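# Run the lathe cell's work order and sort the finished part

## Task

Act as the operator of this turning cell, taking nothing the previous shift left as verified: complete the work order and place the good part in the good tray. Any cut part that fails goes to the rework tray if further cutting can still fix it, otherwise to the scrap tray. At the end the machine and the gauge must both be idle, no alarm may stand, the door must be shut and nothing loose may remain inside the lathe.

## Robot and tools

Robot: a single six-joint arm with a two-pad parallel gripper (the fingers do not fold). Joints in column order: waist, shoulder, elbow, forearm roll, wrist pitch, wrist roll. Stated joint ranges in rad: elbow -2.792 to 2.792, all others -6.283 to 6.283; the real end may differ by up to 0.010 rad.

Frame: scene frame, origin on the table top under the arm base, +z up, +y to the left when facing along +x. The lathe stands behind the base toward -x, its chuck facing +y. Reported end_effector_position (m) is the point between the closed pads; the gripper's fingers point along its own +z and close along its y. Printed pose can be off by a few cm. Cameras: cam_chuck, cam_low, cam_wrist (also cam_high, cam_machine for zooming when present).

The row: every arm command is one row of 9 numbers, each in [-1, 1]: six joint values, then gripper position, force_limit, speed. The six joint values are offsets, not poses: each is a displacement measured from the Joint targets as they stood when the call began (not from the previous row), scaled so 1.0 = 1.553 rad for waist and shoulder, 2.33 rad for elbow, 2.913 rad for the three wrist joints. Repeating the same offset in a new call moves further. Gripper position is absolute: +1 fully open (140 mm), pads touch near -0.8, -1 closes until blocked. force_limit (-1 about 14 N to +1 about 58 N) and speed (-1 about 30 mm/s to +1 about 250 mm/s) both start at +1; faster closing grips harder. Re-send your last three gripper numbers to leave it unchanged, since 0 is itself a command.

execute_actions: actions is a list with one action. An action may hold rows (1 to 15, one per 1/30 s step), steps (1 to 450, default 15, at least the row count), until (conditions on machine or gauge fields, with comparisons =, !=, <, <=, >, >=; numbers need a comparison; {"all":{"status":"ended"}} or {"any":{"status":"ended"}}), and device commands under machine or gauge. After the last row the arm keeps heading to that row's target. An empty actions list just reports. cameras selects images.

move: target is one row or up to 15 rows, all offsets counted from the same starting Joint targets. speed in rad/s 0.01 to 3.92 (default 0.5) for the joint with the longest way; blend in rad rounds corners in a list; stop_force 10 to 80 N ends the path on felt push (use a slow speed; leave it out when moving away from a contact); zero resets the force baseline; blocking=false returns early, and then rows and moves are refused until wait or stop shows the end. Result line move: done, off_target, moving, held or fault, plus limits=held if steps were withheld. wait: seconds 0 to 10. stop: brakes a running move only. zoom_image: camera plus region [x0,y0,x1,y1] in pixels, at most 504x504. show_instructions shows reference images such as the work order. finished_scene: scene number 1 or 2, irreversible.

Machine commands (object or a list of up to 8): door shut/open, chuck clamp/open, page, and register writes given as register + value (-9999 to 9999, mm, x as diameter, machine coordinates nonpositive) + write together; keys cycle_start, feed_hold, reset, home, probe, tool_set, tool_change, air_blast. In lists the next object waits 2.5 s after a door change, 1.8 s after a chuck change. Tool offsets t<n>_x/z plus their wear place tool tips; g54_z/g55_z set program zero from the chuck face. Check program number, revision, offset and tool table before cycle_start; a turret crash gives axis_overload and reset does not undo it. Gauge: measure true starts a roughly 12 s reading; the piece must sit alone, still, level, thick end against the turquoise stop in the right nest (plain steel for uniform diameter, violet for a stepped piece), untouched by the robot.

Results: state lines give joint positions, velocities, Joint targets, torques, external torques, flange force; object_status 2 means a grip on something, 3 means pads met or position reached; position_measured counts (3 open, 230 pads meeting). Machine reports state, door_state, chuck_state, seat_state (trust only after clamping), answers, entry, alarm, and the chosen page's registers; gauge reports state, message, readings and no_1 to no_20 in mm. Warnings: joint sent to its limit, joint command not followed, MOTOR HOT, fault lines.

Avoid: touching chuck, part, turret or slides while a cycle runs or the spindle still turns; opening the door mid-cycle; pressing past firm contact (stiff arm, 144 N net force or joint torque limits cause a 10 s stop); dropping or releasing moving parts; knocking anything off the table or into the chip pan; holding heavy parts off-centre or stretched out for long, which heats motors. Seat slugs against the jaw steps and clamp before letting go.

Each tool is called after "Emit:" as name(argument=value, ...) on one line, values as JSON.

Reference images:

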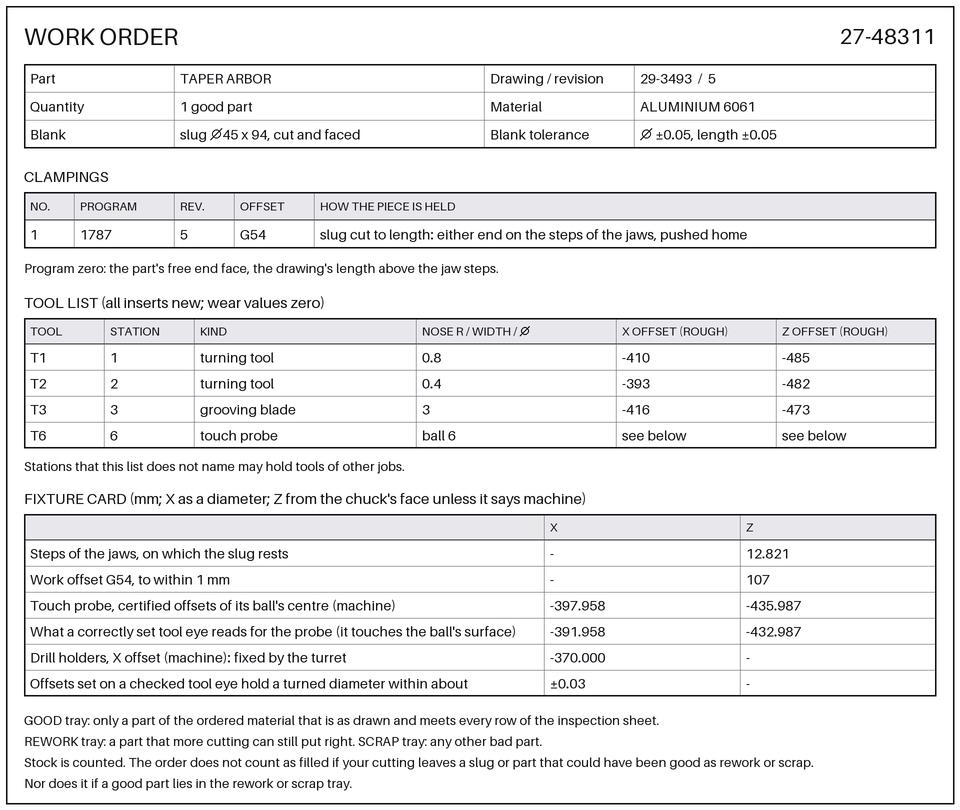

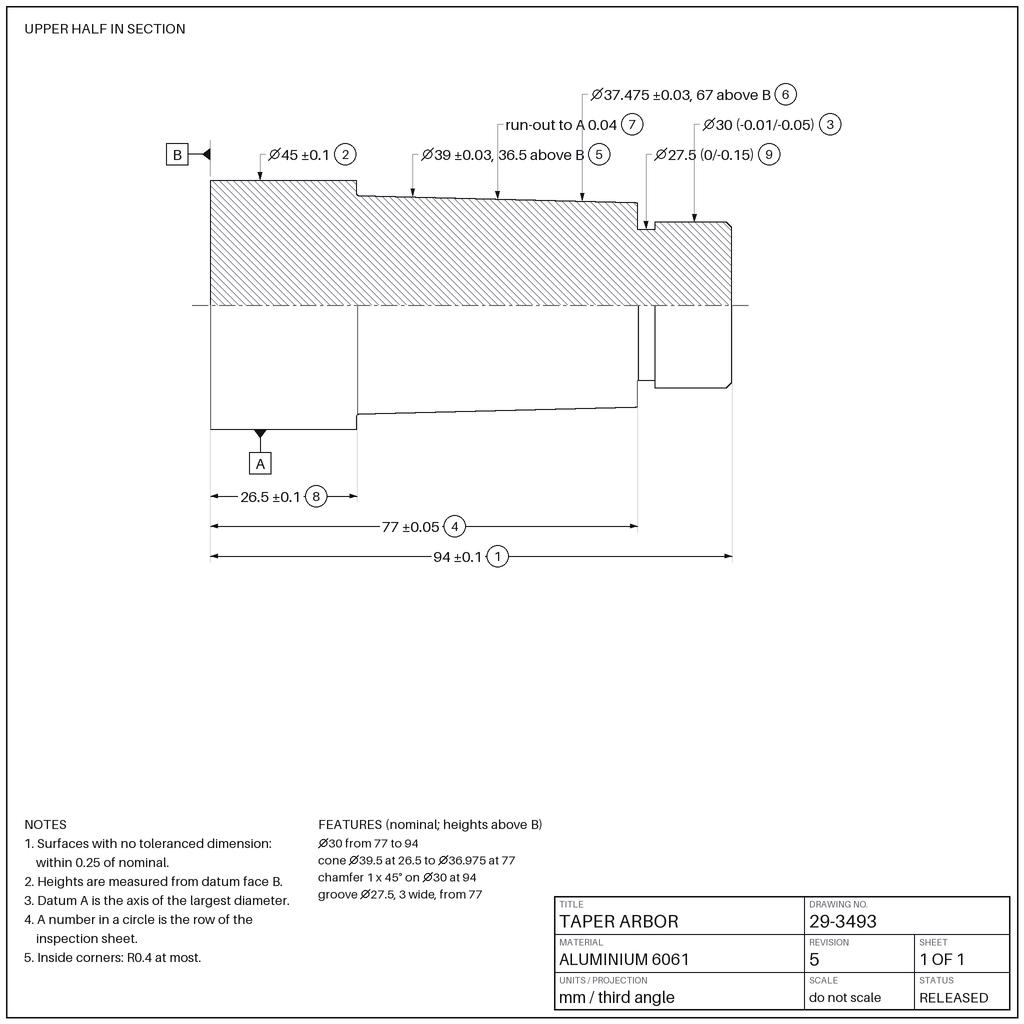

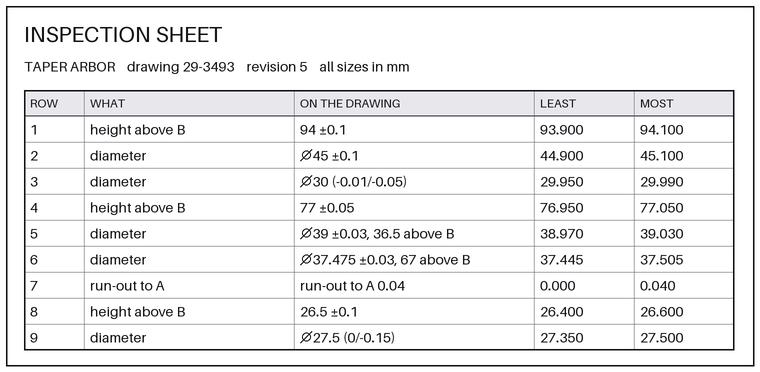

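## Session

Emit:
execute_actions(actions=[])

Scene clock: 0.00 s.
end_effector_position=(+0.4311, +0.0292, +0.4080) position_measured=3 object_status=3 end_effector_quat_wxyz=(+0.010, -0.607, +0.794, -0.016)
Joint positions: [0.008 -0.211 1.886 3.142 -1.442 0.242]
Joint velocities: within noise
Joint torques (N m): no reading
External joint torques (N m): no reading
Flange force (N): no reading
Joint targets: [0.008 -0.211 1.886 3.142 -1.442 0.242]
Tool commands: gripper/position=+1.0 gripper/force_limit=+1.0 gripper/speed=+1.0
machine.work_offsets: g54_z=+106.821 g55_z=+0.000
machine: state=idle door_state=shut chuck_state=closed_empty seat_state=open door_answer=taken chuck_answer=taken page=work_offsets entry=no_entry entries=0 alarm=no_alarm queue=idle queue_left=0
gauge: readings=0

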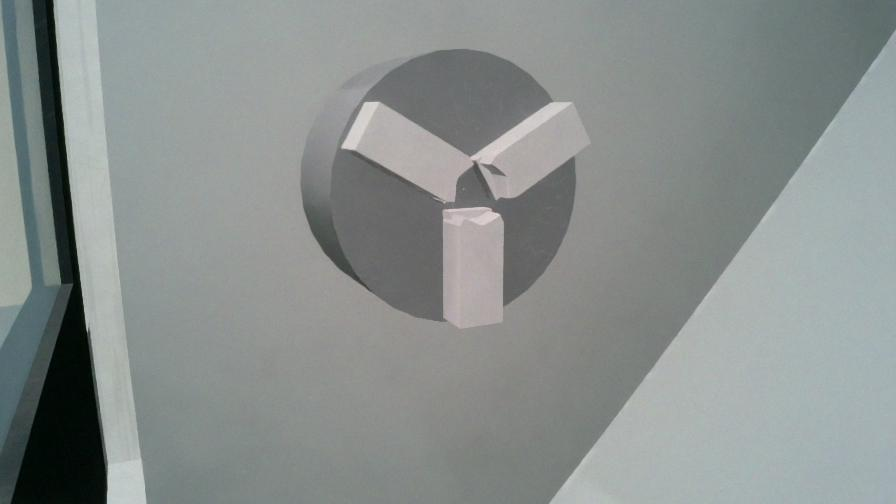

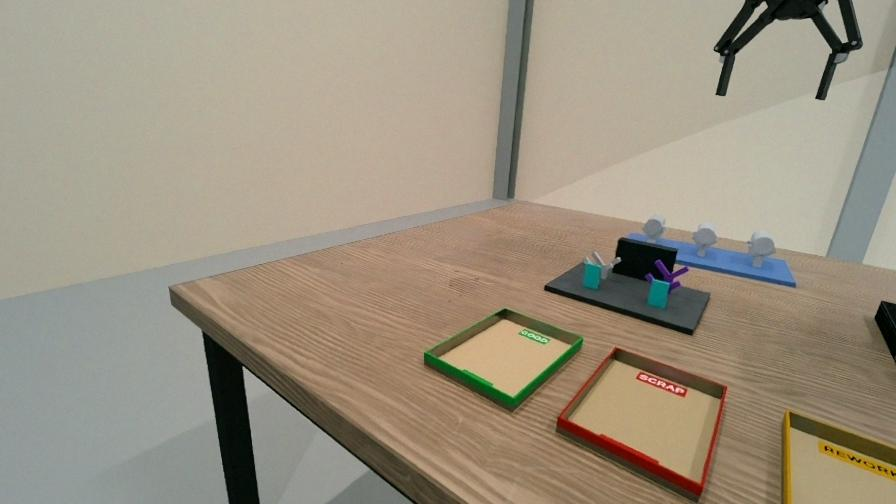

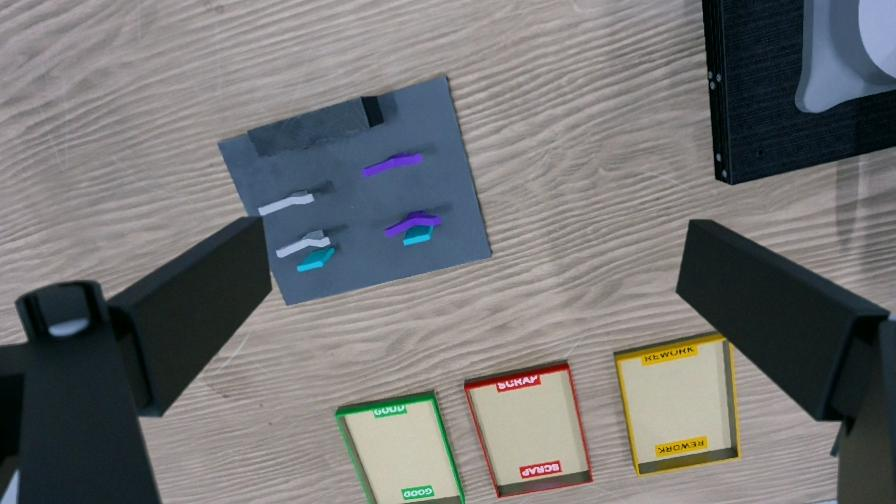

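Emit:
zoom_image(camera="cam_low", region=[530, 190, 820, 350])

Emit:
execute_actions(actions=[{"machine": {"page": "tools"}, "steps": 1}], cameras=[])

Emit:
execute_actions(actions=[{"machine": {"page": "program"}, "steps": 1}], cameras=[])

Emit:
execute_actions(actions=[{"machine": {"page": "measuring"}, "steps": 1}], cameras=[])

Emit:
execute_actions(actions=[{"machine": {"page": "position"}, "steps": 1}], cameras=[])

Scaled by 1.738 from the camera's 896x504 image, which has a finer 1280x720 frame.

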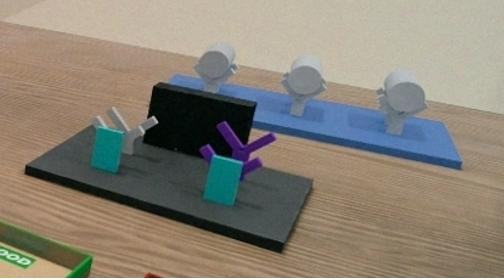

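Scene clock: 7.93 s.
end_effector_position=(+0.4311, +0.0292, +0.4080) position_measured=3 object_status=3 end_effector_quat_wxyz=(+0.010, -0.607, +0.794, -0.016)
Joint positions: [0.008 -0.211 1.886 3.142 -1.442 0.242]
Joint velocities: within noise
Joint torques (N m): [3.89 -17.92 -43.87 -4.31 0.71 -0.09]
External joint torques (N m): [-4.38 -1.47 1.82 -0.09 -0.64 0.08]
Flange force (N): [11.4 2.5 1.5]
Joint targets: [0.008 -0.211 1.886 3.142 -1.442 0.242]
Tool commands: gripper/position=+1.0 gripper/force_limit=+1.0 gripper/speed=+1.0
machine.tools: t1_x=-415.642 t1_x_wear=+0.000 t1_z=-473.345 t1_z_wear=+0.000 t1_radius=+0.000 t1_station=+1.000 t2_x=-393.458 t2_x_wear=+0.000 t2_z=-482.317 t2_z_wear=+0.000 t2_radius=+0.400 t2_station=+2.000 t3_x=-410.026 t3_x_wear=+0.000 t3_z=-484.585 t3_z_wear=+0.000 t3_radius=+0.800 t3_station=+3.000 t4_x=-370.000 t4_x_wear=+0.000 t4_z=-423.242 t4_z_wear=+0.000 t4_radius=+0.000 t4_station=+4.000 t5_x=-404.130 t5_x_wear=+0.000 t5_z=-431.162 t5_z_wear=+0.000 t5_radius=+0.400 t5_station=+5.000 t6_x=-397.958 t6_x_wear=+0.000 t6_z=-435.987 t6_z_wear=+0.000 t6_radius=+3.000 t6_station=+6.000
machine: state=idle door_state=shut chuck_state=closed_empty seat_state=open door_answer=taken chuck_answer=taken page=tools entry=no_entry entries=0 alarm=no_alarm queue=done queue_left=0
gauge: readings=0
No camera images: "cameras" was empty.

Scene clock: 8.17 s.
end_effector_position=(+0.4311, +0.0292, +0.4080) position_measured=3 object_status=3 end_effector_quat_wxyz=(+0.010, -0.607, +0.794, -0.016)
Joint positions: [0.008 -0.211 1.886 3.142 -1.442 0.242]
Joint velocities: within noise
Joint torques (N m): [3.9 -17.88 -44.02 -4.32 0.71 -0.11]
External joint torques (N m): [-4.38 -1.49 1.96 -0.07 -0.64 0.11]
Flange force (N): [11.4 2.7 1.7]
Joint targets: [0.008 -0.211 1.886 3.142 -1.442 0.242]
Tool commands: gripper/position=+1.0 gripper/force_limit=+1.0 gripper/speed=+1.0
machine.program: program=+1787 tool_call=+1 tool_in_place=+0 program_revision=+5 program_offset=+54 load_peak=+0 stored1_number=+5220 stored1_revision=+4 stored2_number=+5552 stored2_revision=+6 stored3_number=+1787 stored3_revision=+5 stored4_number=+0 stored4_revision=+0 cycles=+0
machine: state=idle door_state=shut chuck_state=closed_empty seat_state=open door_answer=taken chuck_answer=taken page=program entry=no_entry entries=0 alarm=no_alarm queue=done queue_left=0
gauge: readings=0
No camera images: "cameras" was empty.

Scene clock: 8.40 s.
end_effector_position=(+0.4311, +0.0292, +0.4080) position_measured=3 object_status=3 end_effector_quat_wxyz=(+0.010, -0.607, +0.794, -0.016)
Joint positions: [0.008 -0.211 1.886 3.142 -1.442 0.242]
Joint velocities: within noise
Joint torques (N m): [3.98 -17.77 -44.05 -4.33 0.72 -0.15]
External joint torques (N m): [-4.3 -1.65 1.96 -0.06 -0.64 0.15]
Flange force (N): [11.2 3.0 1.6]
Joint targets: [0.008 -0.211 1.886 3.142 -1.442 0.242]
Tool commands: gripper/position=+1.0 gripper/force_limit=+1.0 gripper/speed=+1.0
machine.measuring: probe_x=+0.000 probe_z=+0.000 probe_move_x=+0.000 probe_move_z=+0.000 probe_radius=+2.992 eye_x=+63.656 eye_z=+147.963 probe_touched=+0 probe_found_x=+0.000 probe_found_z=+0.000 set_x=+0.000 set_z=+0.000
machine: state=idle door_state=shut chuck_state=closed_empty seat_state=open door_answer=taken chuck_answer=taken page=measuring entry=no_entry entries=0 alarm=no_alarm queue=done queue_left=0
gauge: readings=0
No camera images: "cameras" was empty.

Scene clock: 8.63 s.
end_effector_position=(+0.4311, +0.0292, +0.4080) position_measured=3 object_status=3 end_effector_quat_wxyz=(+0.010, -0.607, +0.794, -0.016)
Joint positions: [0.008 -0.211 1.886 3.142 -1.442 0.242]
Joint velocities: within noise
Joint torques (N m): [3.75 -17.99 -43.98 -4.33 0.7 -0.14]
External joint torques (N m): [-4.31 -1.32 2.02 -0.06 -0.63 0.14]
Flange force (N): [11.1 2.5 1.8]
Joint targets: [0.008 -0.211 1.886 3.142 -1.442 0.242]
Tool commands: gripper/position=+1.0 gripper/force_limit=+1.0 gripper/speed=+1.0
machine.position: pos_x=+0.000 pos_z=+0.000
machine: state=idle door_state=shut chuck_state=closed_empty seat_state=open door_answer=taken chuck_answer=taken page=position entry=no_entry entries=0 alarm=no_alarm queue=done queue_left=0
gauge: readings=0
No camera images: "cameras" was empty.

Emit:
execute_actions(actions=[{"machine": [{"page":"measuring","register":"tool_call","value":6,"write":true},{"tool_change":true},{"tool_set":true}], "steps": 450, "until": {"machine":{"queue":["!=","running"]}}}])

Scene clock: 46.03 s.
end_effector_position=(+0.4311, +0.0292, +0.4080) position_measured=3 object_status=3 end_effector_quat_wxyz=(+0.010, -0.607, +0.794, -0.016)
Joint positions: [0.008 -0.211 1.886 3.142 -1.442 0.242]
Joint velocities: within noise
Joint torques (N m): [3.99 -17.83 -44.11 -4.31 0.69 -0.12]
External joint torques (N m): [-4.54 -1.47 2.08 -0.08 -0.62 0.12]
Flange force (N): [11.8 2.7 1.9]
Joint targets: [0.008 -0.211 1.886 3.142 -1.442 0.242]
Tool commands: gripper/position=+1.0 gripper/force_limit=+1.0 gripper/speed=+1.0
machine.measuring: probe_x=+0.000 probe_z=+0.000 probe_move_x=+0.000 probe_move_z=+0.000 probe_radius=+2.992 eye_x=+63.656 eye_z=+147.963 probe_touched=+0 probe_found_x=+0.000 probe_found_z=+0.000 set_x=+0.000 set_z=+0.000
machine: state=busy door_state=shut chuck_state=closed_empty seat_state=open door_answer=taken chuck_answer=taken page=measuring entry=taken entries=3 alarm=no_alarm queue=running queue_left=0
gauge: readings=0

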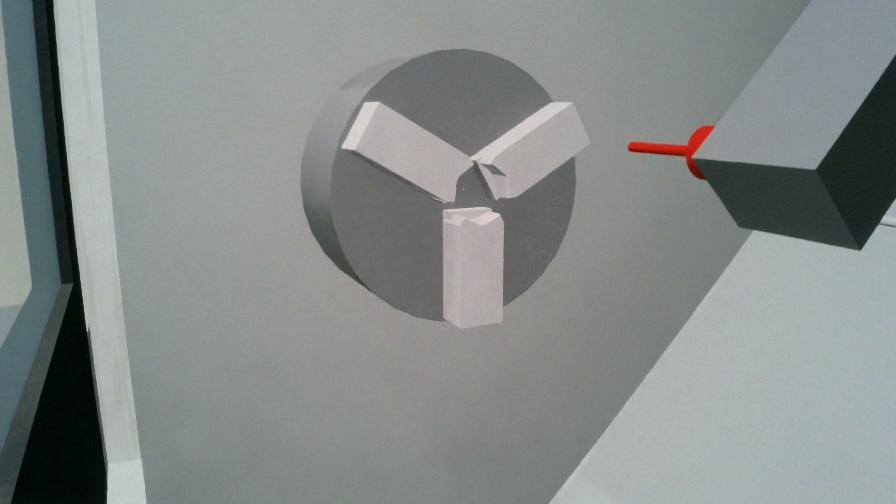

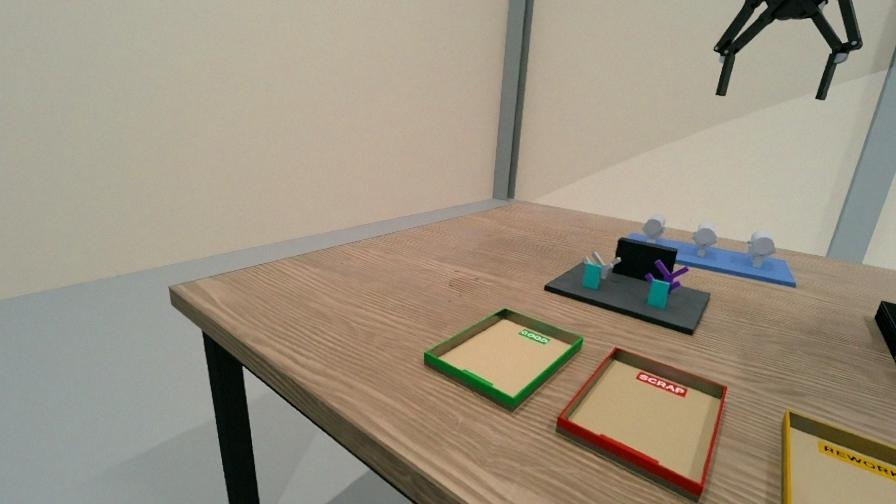

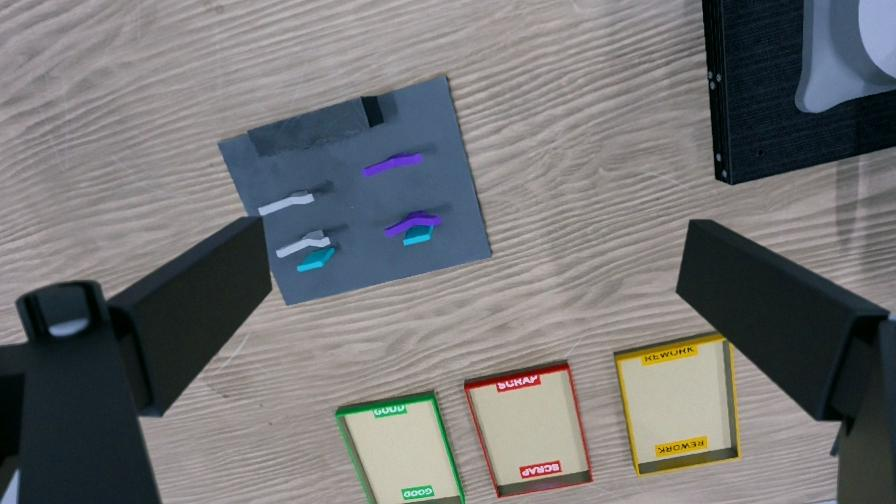

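Emit:
execute_actions(actions=[{"steps": 450, "until": {"machine":{"state":["!=","busy"]}}}], cameras=[])

Emit:
execute_actions(actions=[{"machine": [{"page":"measuring","register":"tool_call","value":1,"write":true},{"tool_change":true}], "steps": 300, "until": {"machine":{"queue":["!=","running"]}}}], cameras=["cam_chuck"])

Scene clock: 51.00 s.
end_effector_position=(+0.4311, +0.0292, +0.4080) position_measured=3 object_status=3 end_effector_quat_wxyz=(+0.010, -0.607, +0.794, -0.016)
Joint positions: [0.008 -0.211 1.886 3.142 -1.442 0.242]
Joint velocities: within noise
Joint torques (N m): [3.97 -17.91 -44 -4.29 0.69 -0.13]
External joint torques (N m): [-4.64 -1.4 1.97 -0.11 -0.62 0.13]
Flange force (N): [11.9 2.4 1.8]
Joint targets: [0.008 -0.211 1.886 3.142 -1.442 0.242]
Tool commands: gripper/position=+1.0 gripper/force_limit=+1.0 gripper/speed=+1.0
machine.measuring: probe_x=+0.000 probe_z=+0.000 probe_move_x=+0.000 probe_move_z=+0.000 probe_radius=+2.992 eye_x=+63.656 eye_z=+147.963 probe_touched=+0 probe_found_x=+0.000 probe_found_z=+0.000 set_x=-391.954 set_z=-432.989
machine: state=idle door_state=shut chuck_state=closed_empty seat_state=open door_answer=taken chuck_answer=taken page=measuring entry=taken entries=3 alarm=no_alarm queue=done queue_left=0
gauge: readings=0
No camera images: "cameras" was empty.

Scene clock: 57.47 s.
end_effector_position=(+0.4311, +0.0292, +0.4080) position_measured=3 object_status=3 end_effector_quat_wxyz=(+0.010, -0.607, +0.794, -0.016)
Joint positions: [0.008 -0.211 1.886 3.142 -1.442 0.242]
Joint velocities: within noise
Joint torques (N m): [4.05 -17.84 -44 -4.3 0.7 -0.12]
External joint torques (N m): [-4.44 -1.51 1.96 -0.08 -0.62 0.12]
Flange force (N): [11.5 2.7 1.7]
Joint targets: [0.008 -0.211 1.886 3.142 -1.442 0.242]
Tool commands: gripper/position=+1.0 gripper/force_limit=+1.0 gripper/speed=+1.0
machine.measuring: probe_x=+0.000 probe_z=+0.000 probe_move_x=+0.000 probe_move_z=+0.000 probe_radius=+2.992 eye_x=+63.656 eye_z=+147.963 probe_touched=+0 probe_found_x=+0.000 probe_found_z=+0.000 set_x=-391.954 set_z=-432.989
machine: state=idle door_state=shut chuck_state=closed_empty seat_state=open door_answer=taken chuck_answer=taken page=measuring entry=taken entries=5 alarm=no_alarm queue=done queue_left=0
gauge: readings=0
Images, in order (width x height): cam_chuck 896x504.

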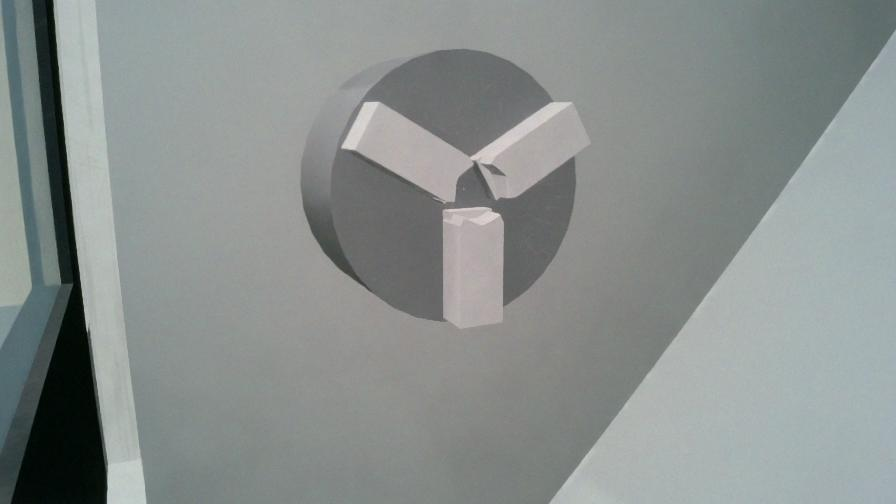

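Emit:
execute_actions(actions=[{"machine": {"tool_set":true}, "steps": 450, "until": {"machine":{"state":["!=","busy"]}}}], cameras=["cam_chuck"])

Scene clock: 61.67 s.
end_effector_position=(+0.4311, +0.0292, +0.4080) position_measured=3 object_status=3 end_effector_quat_wxyz=(+0.010, -0.607, +0.794, -0.016)
Joint positions: [0.008 -0.211 1.886 3.142 -1.442 0.242]
Joint velocities: within noise
Joint torques (N m): [4.07 -17.68 -43.98 -4.31 0.68 -0.12]
External joint torques (N m): [-4.64 -1.65 1.88 -0.09 -0.61 0.11]
Flange force (N): [12.1 2.7 1.6]
Joint targets: [0.008 -0.211 1.886 3.142 -1.442 0.242]
Tool commands: gripper/position=+1.0 gripper/force_limit=+1.0 gripper/speed=+1.0
machine.measuring: probe_x=+0.000 probe_z=+0.000 probe_move_x=+0.000 probe_move_z=+0.000 probe_radius=+2.992 eye_x=+63.656 eye_z=+147.963 probe_touched=+0 probe_found_x=+0.000 probe_found_z=+0.000 set_x=-391.954 set_z=-432.989
machine: state=busy door_state=shut chuck_state=closed_empty seat_state=open door_answer=taken chuck_answer=taken page=measuring entry=taken entries=6 alarm=no_alarm queue=running queue_left=0
gauge: readings=0
Images, in order (width x height): cam_chuck 896x504.

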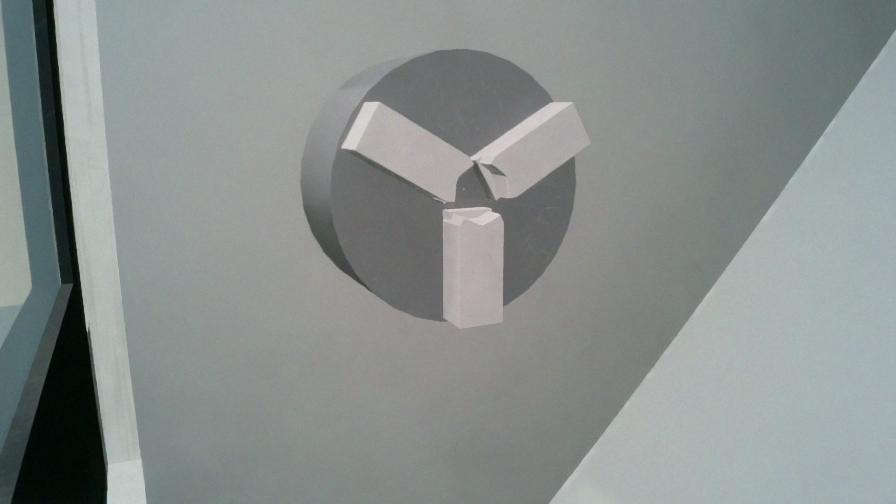

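Emit:
execute_actions(actions=[{"steps": 450, "until": {"machine":{"state":"idle"}}}], cameras=["cam_chuck"])

Emit:
execute_actions(actions=[{"machine": [{"register":"tool_call","value":2,"write":true},{"tool_change":true},{"tool_set":true}], "steps": 450, "until": {"machine":{"queue":"done","state":"idle"}}}], cameras=["cam_chuck"])

Scene clock: 79.40 s.
end_effector_position=(+0.4311, +0.0292, +0.4080) position_measured=3 object_status=3 end_effector_quat_wxyz=(+0.010, -0.607, +0.794, -0.016)
Joint positions: [0.008 -0.211 1.886 3.142 -1.442 0.242]
Joint velocities: within noise
Joint torques (N m): [4.41 -18.24 -43.94 -4.34 0.73 -0.14]
External joint torques (N m): [-4.79 -1.06 2 -0.04 -0.66 0.14]
Flange force (N): [12.1 1.8 1.8]
Joint targets: [0.008 -0.211 1.886 3.142 -1.442 0.242]
Tool commands: gripper/position=+1.0 gripper/force_limit=+1.0 gripper/speed=+1.0
machine.measuring: probe_x=+0.000 probe_z=+0.000 probe_move_x=+0.000 probe_move_z=+0.000 probe_radius=+2.992 eye_x=+63.656 eye_z=+147.963 probe_touched=+0 probe_found_x=+0.000 probe_found_z=+0.000 set_x=-410.024 set_z=-484.586
machine: state=idle door_state=shut chuck_state=closed_empty seat_state=open door_answer=taken chuck_answer=taken page=measuring entry=taken entries=6 alarm=no_alarm queue=done queue_left=0
gauge: readings=0
Images, in order (width x height): cam_chuck 896x504.

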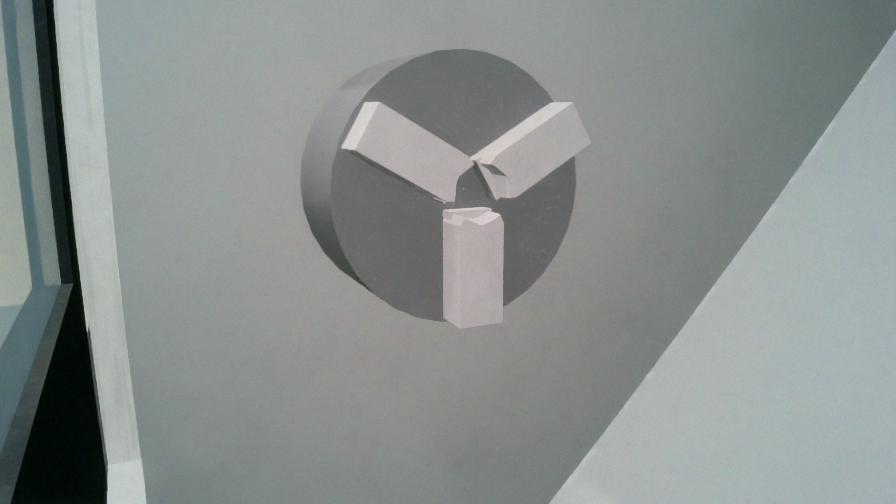

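Scene clock: 94.60 s.
end_effector_position=(+0.4311, +0.0292, +0.4080) position_measured=3 object_status=3 end_effector_quat_wxyz=(+0.010, -0.607, +0.794, -0.016)
Joint positions: [0.008 -0.211 1.886 3.142 -1.442 0.242]
Joint velocities: within noise
Joint torques (N m): [4.09 -17.87 -43.96 -4.3 0.7 -0.11]
External joint torques (N m): [-4.72 -1.43 1.91 -0.1 -0.63 0.1]
Flange force (N): [12.1 2.3 1.6]
Joint targets: [0.008 -0.211 1.886 3.142 -1.442 0.242]
Tool commands: gripper/position=+1.0 gripper/force_limit=+1.0 gripper/speed=+1.0
machine.measuring: probe_x=+0.000 probe_z=+0.000 probe_move_x=+0.000 probe_move_z=+0.000 probe_radius=+2.992 eye_x=+63.656 eye_z=+147.963 probe_touched=+0 probe_found_x=+0.000 probe_found_z=+0.000 set_x=-410.024 set_z=-484.586
machine: state=busy door_state=shut chuck_state=closed_empty seat_state=open door_answer=taken chuck_answer=taken page=measuring entry=taken entries=9 alarm=no_alarm queue=running queue_left=0
gauge: readings=0
Images, in order (width x height): cam_chuck 896x504.

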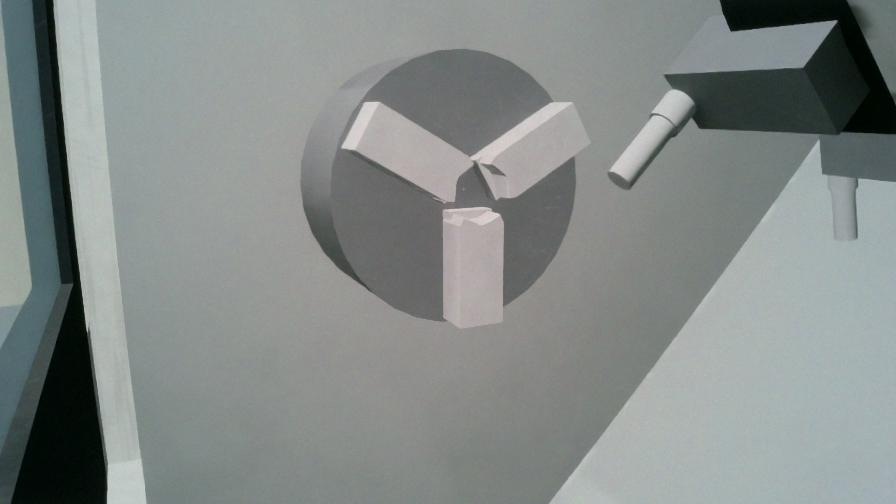

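Emit:
execute_actions(actions=[{"steps": 450, "until": {"machine":{"queue":"done","state":"idle"}}}], cameras=[])

Emit:
execute_actions(actions=[{"machine": [{"register":"tool_call","value":3,"write":true},{"tool_change":true},{"tool_set":true}], "steps": 15}], cameras=[])

Scene clock: 101.23 s.
end_effector_position=(+0.4311, +0.0292, +0.4080) position_measured=3 object_status=3 end_effector_quat_wxyz=(+0.010, -0.607, +0.794, -0.016)
Joint positions: [0.008 -0.211 1.886 3.142 -1.442 0.242]
Joint velocities: within noise
Joint torques (N m): [4.11 -17.92 -43.96 -4.31 0.72 -0.14]
External joint torques (N m): [-4.68 -1.38 1.95 -0.09 -0.65 0.14]
Flange force (N): [12.0 2.4 1.7]
Joint targets: [0.008 -0.211 1.886 3.142 -1.442 0.242]
Tool commands: gripper/position=+1.0 gripper/force_limit=+1.0 gripper/speed=+1.0
machine.measuring: probe_x=+0.000 probe_z=+0.000 probe_move_x=+0.000 probe_move_z=+0.000 probe_radius=+2.992 eye_x=+63.656 eye_z=+147.963 probe_touched=+0 probe_found_x=+0.000 probe_found_z=+0.000 set_x=-393.569 set_z=-482.321
machine: state=idle door_state=shut chuck_state=closed_empty seat_state=open door_answer=taken chuck_answer=taken page=measuring entry=taken entries=9 alarm=no_alarm queue=done queue_left=0
gauge: readings=0
No camera images: "cameras" was empty.

Scene clock: 101.93 s.
end_effector_position=(+0.4311, +0.0292, +0.4080) position_measured=3 object_status=3 end_effector_quat_wxyz=(+0.010, -0.607, +0.794, -0.016)
Joint positions: [0.008 -0.211 1.886 3.142 -1.442 0.242]
Joint velocities: within noise
Joint torques (N m): [4.14 -17.96 -44.04 -4.32 0.68 -0.09]
External joint torques (N m): [-4.51 -1.43 1.95 -0.07 -0.61 0.09]
Flange force (N): [11.7 2.5 1.7]
Joint targets: [0.008 -0.211 1.886 3.142 -1.442 0.242]
Tool commands: gripper/position=+1.0 gripper/force_limit=+1.0 gripper/speed=+1.0
machine.measuring: probe_x=+0.000 probe_z=+0.000 probe_move_x=+0.000 probe_move_z=+0.000 probe_radius=+2.992 eye_x=+63.656 eye_z=+147.963 probe_touched=+0 probe_found_x=+0.000 probe_found_z=+0.000 set_x=-393.569 set_z=-482.321
machine: state=busy door_state=shut chuck_state=closed_empty seat_state=open door_answer=taken chuck_answer=taken page=measuring entry=taken entries=11 alarm=no_alarm queue=running queue_left=1
gauge: readings=0
No camera images: "cameras" was empty.

Emit:
move(target=[-0.612, 0.0644, -0.0429, 0, 0, 0, 1, 1, 1], speed=0.6, cameras=["cam_wrist"])

Scene clock: 150.33 s.
end_effector_position=(+0.3031, -0.3855, +0.4218) position_measured=3 object_status=3 end_effector_quat_wxyz=(+0.009, -0.177, +0.984, -0.018)
Joint positions: [-0.943 -0.111 1.786 3.142 -1.442 0.242]
Joint velocities: within noise
Joint torques (N m): [4.3 -27.36 -44.09 -4.24 0.71 -0.11]
External joint torques (N m): [-4.69 -1.58 2 -0.12 -0.62 0.11]
Flange force (N): [10.8 3.1 1.8]
Joint targets: [-0.943 -0.111 1.786 3.142 -1.442 0.242]
machine.measuring: probe_x=+0.000 probe_z=+0.000 probe_move_x=+0.000 probe_move_z=+0.000 probe_radius=+2.992 eye_x=+63.656 eye_z=+147.963 probe_touched=+0 probe_found_x=+0.000 probe_found_z=+0.000 set_x=-415.645 set_z=-473.348
machine: state=idle door_state=shut chuck_state=closed_empty seat_state=open door_answer=taken chuck_answer=taken page=measuring entry=taken entries=12 alarm=no_alarm queue=done queue_left=0
gauge: readings=0
move: done
camera_calibration:
cam_wrist: T_world_to_cam=[[-0.358116, 0.931707, -0.0606189, 0.505507], [0.864162, 0.355337, 0.356314, -0.27496], [0.353521, 0.0752174, -0.932398, 0.460535], [0, 0, 0, 1]] pos_world=[0.255832, -0.407921, 0.558017]
Images, in order (width x height): cam_wrist 896x504.

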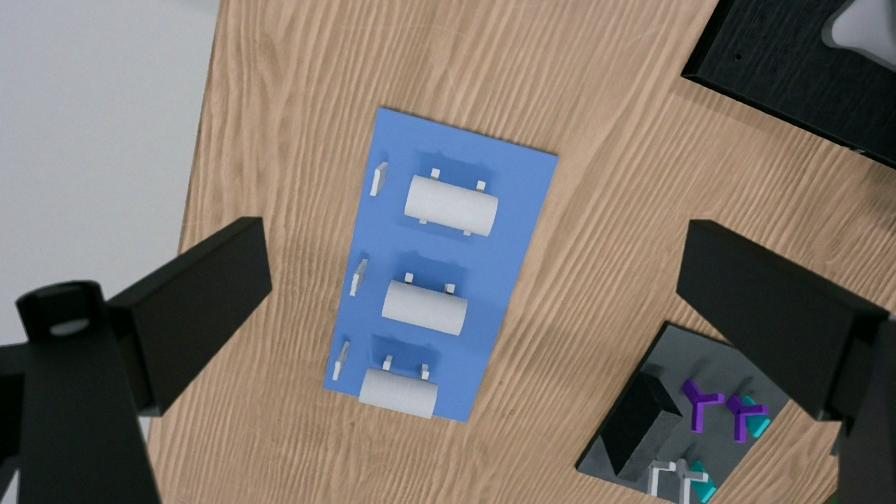

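Emit:
execute_actions(actions=[{"machine": [{"page":"tools","register":"t1_x","value":-410.024,"write":true},{"register":"t1_z","value":-484.586,"write":true},{"register":"t1_radius","value":0.8,"write":true},{"register":"t3_x","value":-415.645,"write":true},{"register":"t3_z","value":-473.348,"write":true},{"register":"t3_radius","value":0,"write":true},{"register":"t2_x","value":-393.569,"write":true},{"register":"t2_z","value":-482.321,"write":true}], "steps": 60, "until": {"machine":{"queue":"done","state":"idle"}}}], cameras=["cam_wrist"])

Emit:
zoom_image(camera="cam_wrist", region=[300, 90, 600, 440])

Scene clock: 165.37 s.
end_effector_position=(+0.3031, -0.3855, +0.4218) position_measured=3 object_status=3 end_effector_quat_wxyz=(+0.009, -0.176, +0.984, -0.018)
Joint positions: [-0.943 -0.111 1.786 3.142 -1.442 0.242]
Joint velocities: within noise
Joint torques (N m): [4.02 -27.04 -44.07 -4.28 0.71 -0.12]
External joint torques (N m): [-4.41 -2.01 1.86 -0.1 -0.62 0.11]
Flange force (N): [10.4 3.7 1.4]
Joint targets: [-0.943 -0.111 1.786 3.142 -1.442 0.242]
Tool commands: gripper/position=+1.0 gripper/force_limit=+1.0 gripper/speed=+1.0
machine.tools: t1_x=-410.024 t1_x_wear=+0.000 t1_z=-484.586 t1_z_wear=+0.000 t1_radius=+0.800 t1_station=+1.000 t2_x=-393.569 t2_x_wear=+0.000 t2_z=-482.321 t2_z_wear=+0.000 t2_radius=+0.400 t2_station=+2.000 t3_x=-415.645 t3_x_wear=+0.000 t3_z=-473.348 t3_z_wear=+0.000 t3_radius=+0.000 t3_station=+3.000 t4_x=-370.000 t4_x_wear=+0.000 t4_z=-423.242 t4_z_wear=+0.000 t4_radius=+0.000 t4_station=+4.000 t5_x=-404.130 t5_x_wear=+0.000 t5_z=-431.162 t5_z_wear=+0.000 t5_radius=+0.400 t5_station=+5.000 t6_x=-397.958 t6_x_wear=+0.000 t6_z=-435.987 t6_z_wear=+0.000 t6_radius=+3.000 t6_station=+6.000
machine: state=idle door_state=shut chuck_state=closed_empty seat_state=open door_answer=taken chuck_answer=taken page=tools entry=taken entries=20 alarm=no_alarm queue=done queue_left=0
gauge: readings=0
camera_calibration:
cam_wrist: T_world_to_cam=[[-0.358116, 0.931707, -0.0606189, 0.5056], [0.864162, 0.355337, 0.356314, -0.274925], [0.353521, 0.0752174, -0.932398, 0.460542], [0, 0, 0, 1]] pos_world=[0.255832, -0.408021, 0.558017]
Images, in order (width x height): cam_wrist 896x504.

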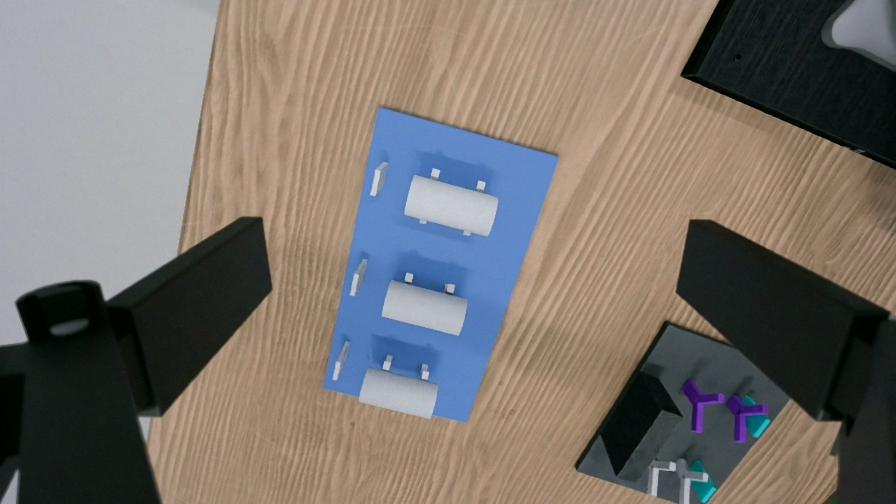

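Scaled by 1.440 from the camera's 896x504 image, which has a finer 1280x720 frame.

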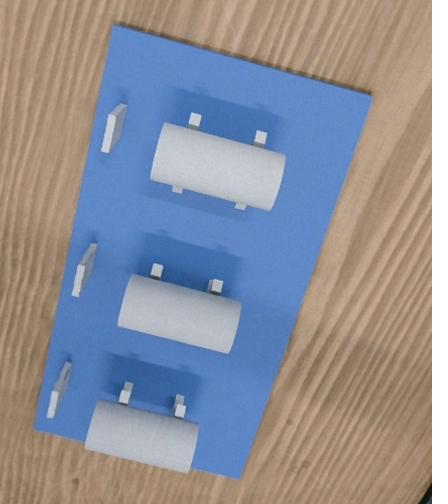

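Emit:
execute_actions(actions=[{"machine": [{"page":"measuring","chuck":"open"},{"air_blast":true},{"door":"open"}], "steps": 450, "until": {"machine":{"queue":"done","door_state":"open"}}}], cameras=["cam_chuck","cam_low"])

Scene clock: 264.90 s.
end_effector_position=(+0.3031, -0.3855, +0.4218) position_measured=3 object_status=3 end_effector_quat_wxyz=(+0.009, -0.176, +0.984, -0.018)
Joint positions: [-0.943 -0.111 1.786 3.142 -1.442 0.242]
Joint velocities: within noise
Joint torques (N m): [4.23 -27.19 -43.97 -4.24 0.71 -0.12]
External joint torques (N m): [-4.51 -1.8 1.93 -0.1 -0.62 0.12]
Flange force (N): [10.6 3.5 1.6]
Joint targets: [-0.943 -0.111 1.786 3.142 -1.442 0.242]
Tool commands: gripper/position=+1.0 gripper/force_limit=+1.0 gripper/speed=+1.0
machine.measuring: probe_x=+0.000 probe_z=+0.000 probe_move_x=+0.000 probe_move_z=+0.000 probe_radius=+2.992 eye_x=+63.656 eye_z=+147.963 probe_touched=+0 probe_found_x=+0.000 probe_found_z=+0.000 set_x=-415.645 set_z=-473.348
machine: state=idle door_state=shut chuck_state=open seat_state=open door_answer=refused_cycle_runs chuck_answer=taken page=measuring entry=taken entries=21 alarm=no_alarm refusals=1 queue=dropped queue_left=0
gauge: readings=0
Images, in order (width x height): cam_chuck 896x504, cam_low 896x504.

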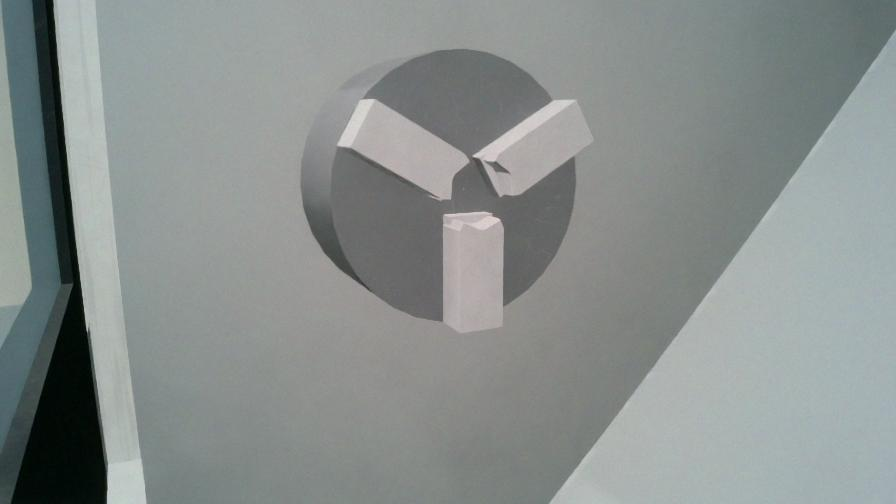

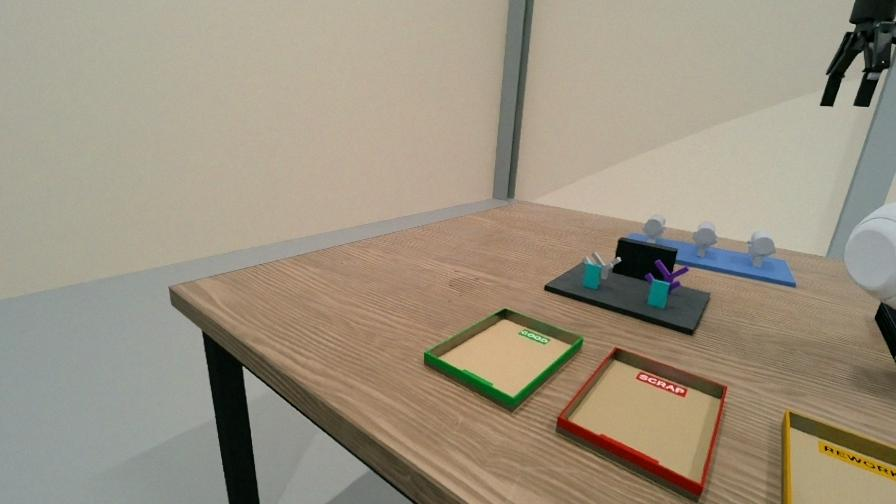

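Emit:
execute_actions(actions=[{"machine": {"door":"open"}, "steps": 15}], cameras=[])

Emit:
move(target=[0.0755, 0.1162, 0.0622, 0.0003, 0.0977, -0.4253, 1, 1, 1], speed=0.7)

Scene clock: 302.77 s.
end_effector_position=(+0.3031, -0.3855, +0.4218) position_measured=3 object_status=3 end_effector_quat_wxyz=(+0.009, -0.176, +0.984, -0.018)
Joint positions: [-0.943 -0.111 1.786 3.142 -1.442 0.242]
Joint velocities: within noise
Joint torques (N m): [4.06 -27.2 -44.08 -4.28 0.7 -0.16]
External joint torques (N m): [-4.5 -1.74 2.07 -0.07 -0.62 0.16]
Flange force (N): [10.5 3.6 1.8]
Joint targets: [-0.943 -0.111 1.786 3.142 -1.442 0.242]
Tool commands: gripper/position=+1.0 gripper/force_limit=+1.0 gripper/speed=+1.0
machine.measuring: probe_x=+0.000 probe_z=+0.000 probe_move_x=+0.000 probe_move_z=+0.000 probe_radius=+2.992 eye_x=+63.656 eye_z=+147.963 probe_touched=+0 probe_found_x=+0.000 probe_found_z=+0.000 set_x=-415.645 set_z=-473.348
machine: state=idle door_state=between chuck_state=open seat_state=open door_answer=taken chuck_answer=taken page=measuring entry=taken entries=21 alarm=no_alarm refusals=1 queue=running queue_left=0
gauge: readings=0
No camera images: "cameras" was empty.

Scene clock: 304.97 s.
end_effector_position=(+0.3816, -0.3870, +0.2502) position_measured=3 object_status=3 end_effector_quat_wxyz=(+0.000, +0.755, -0.656, +0.000)
Joint positions: [-0.826 0.07 1.931 3.142 -1.157 -0.997]
Joint velocities: within noise
Joint torques (N m): [4.37 -41.97 -40.69 -3.92 0.66 -0.13]
External joint torques (N m): [-4.94 -2.29 2.06 -0.08 -0.63 0.13]
Flange force (N): [-0.9 11.5 -0.3]
Joint targets: [-0.826 0.070 1.931 3.142 -1.157 -0.997]
machine.measuring: probe_x=+0.000 probe_z=+0.000 probe_move_x=+0.000 probe_move_z=+0.000 probe_radius=+2.992 eye_x=+63.656 eye_z=+147.963 probe_touched=+0 probe_found_x=+0.000 probe_found_z=+0.000 set_x=-415.645 set_z=-473.348
machine: state=idle door_state=open chuck_state=open seat_state=open door_answer=taken chuck_answer=taken page=measuring entry=taken entries=21 alarm=no_alarm refusals=1 queue=done queue_left=0
gauge: readings=0
move: done
camera_calibration:
cam_wrist: T_world_to_cam=[[-0.988203, -0.151641, -0.0214468, 0.336103], [-0.149605, 0.925861, 0.346988, 0.328875], [-0.0327609, 0.346103, -0.937624, 0.52648], [0, 0, 0, 1]] pos_world=[0.398587, -0.435742, 0.386733]

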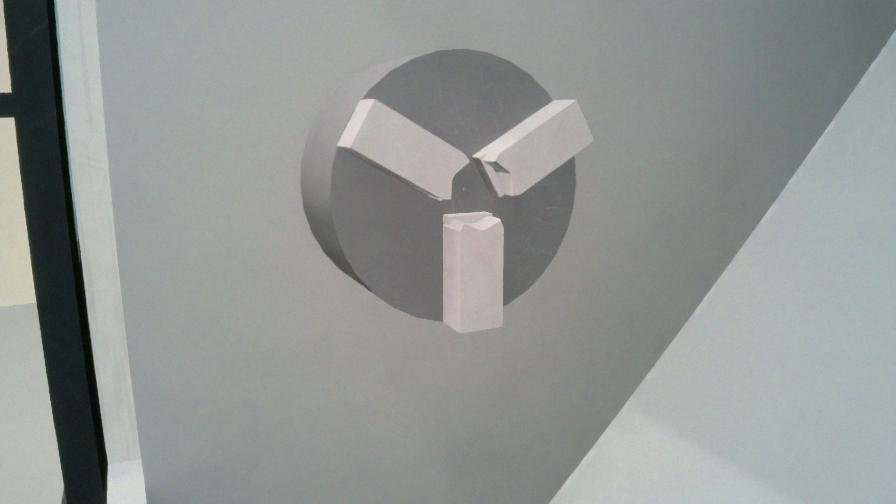

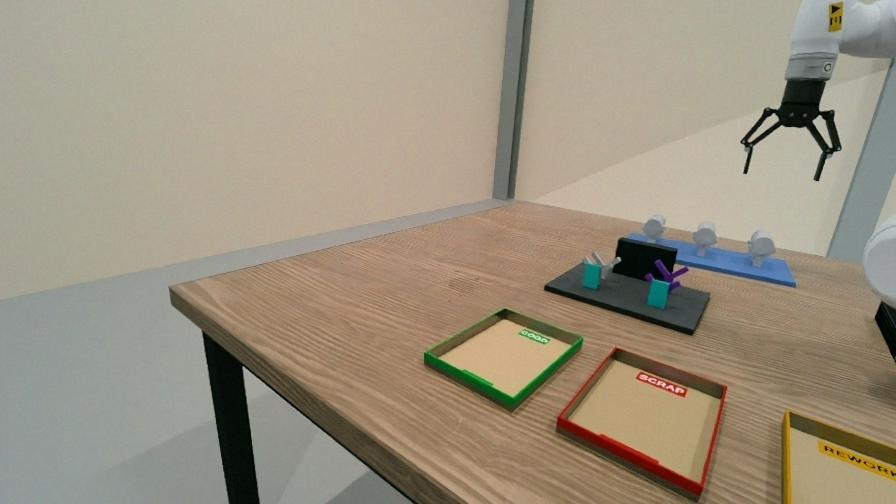

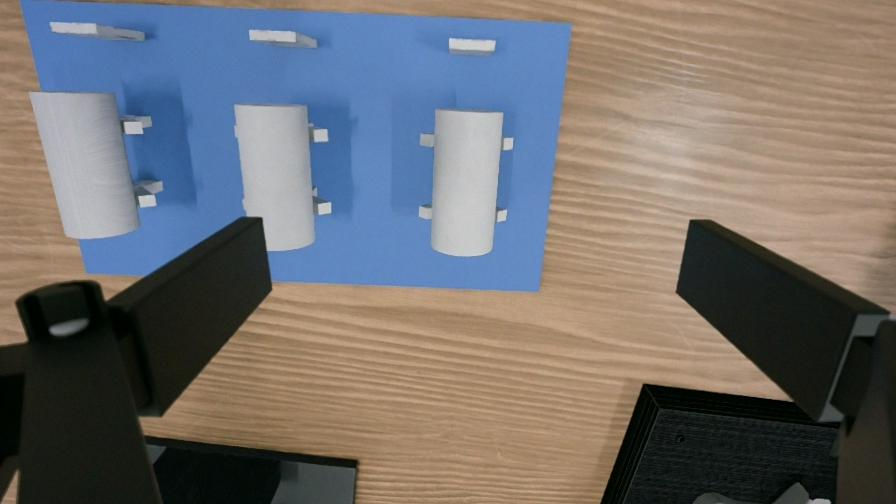

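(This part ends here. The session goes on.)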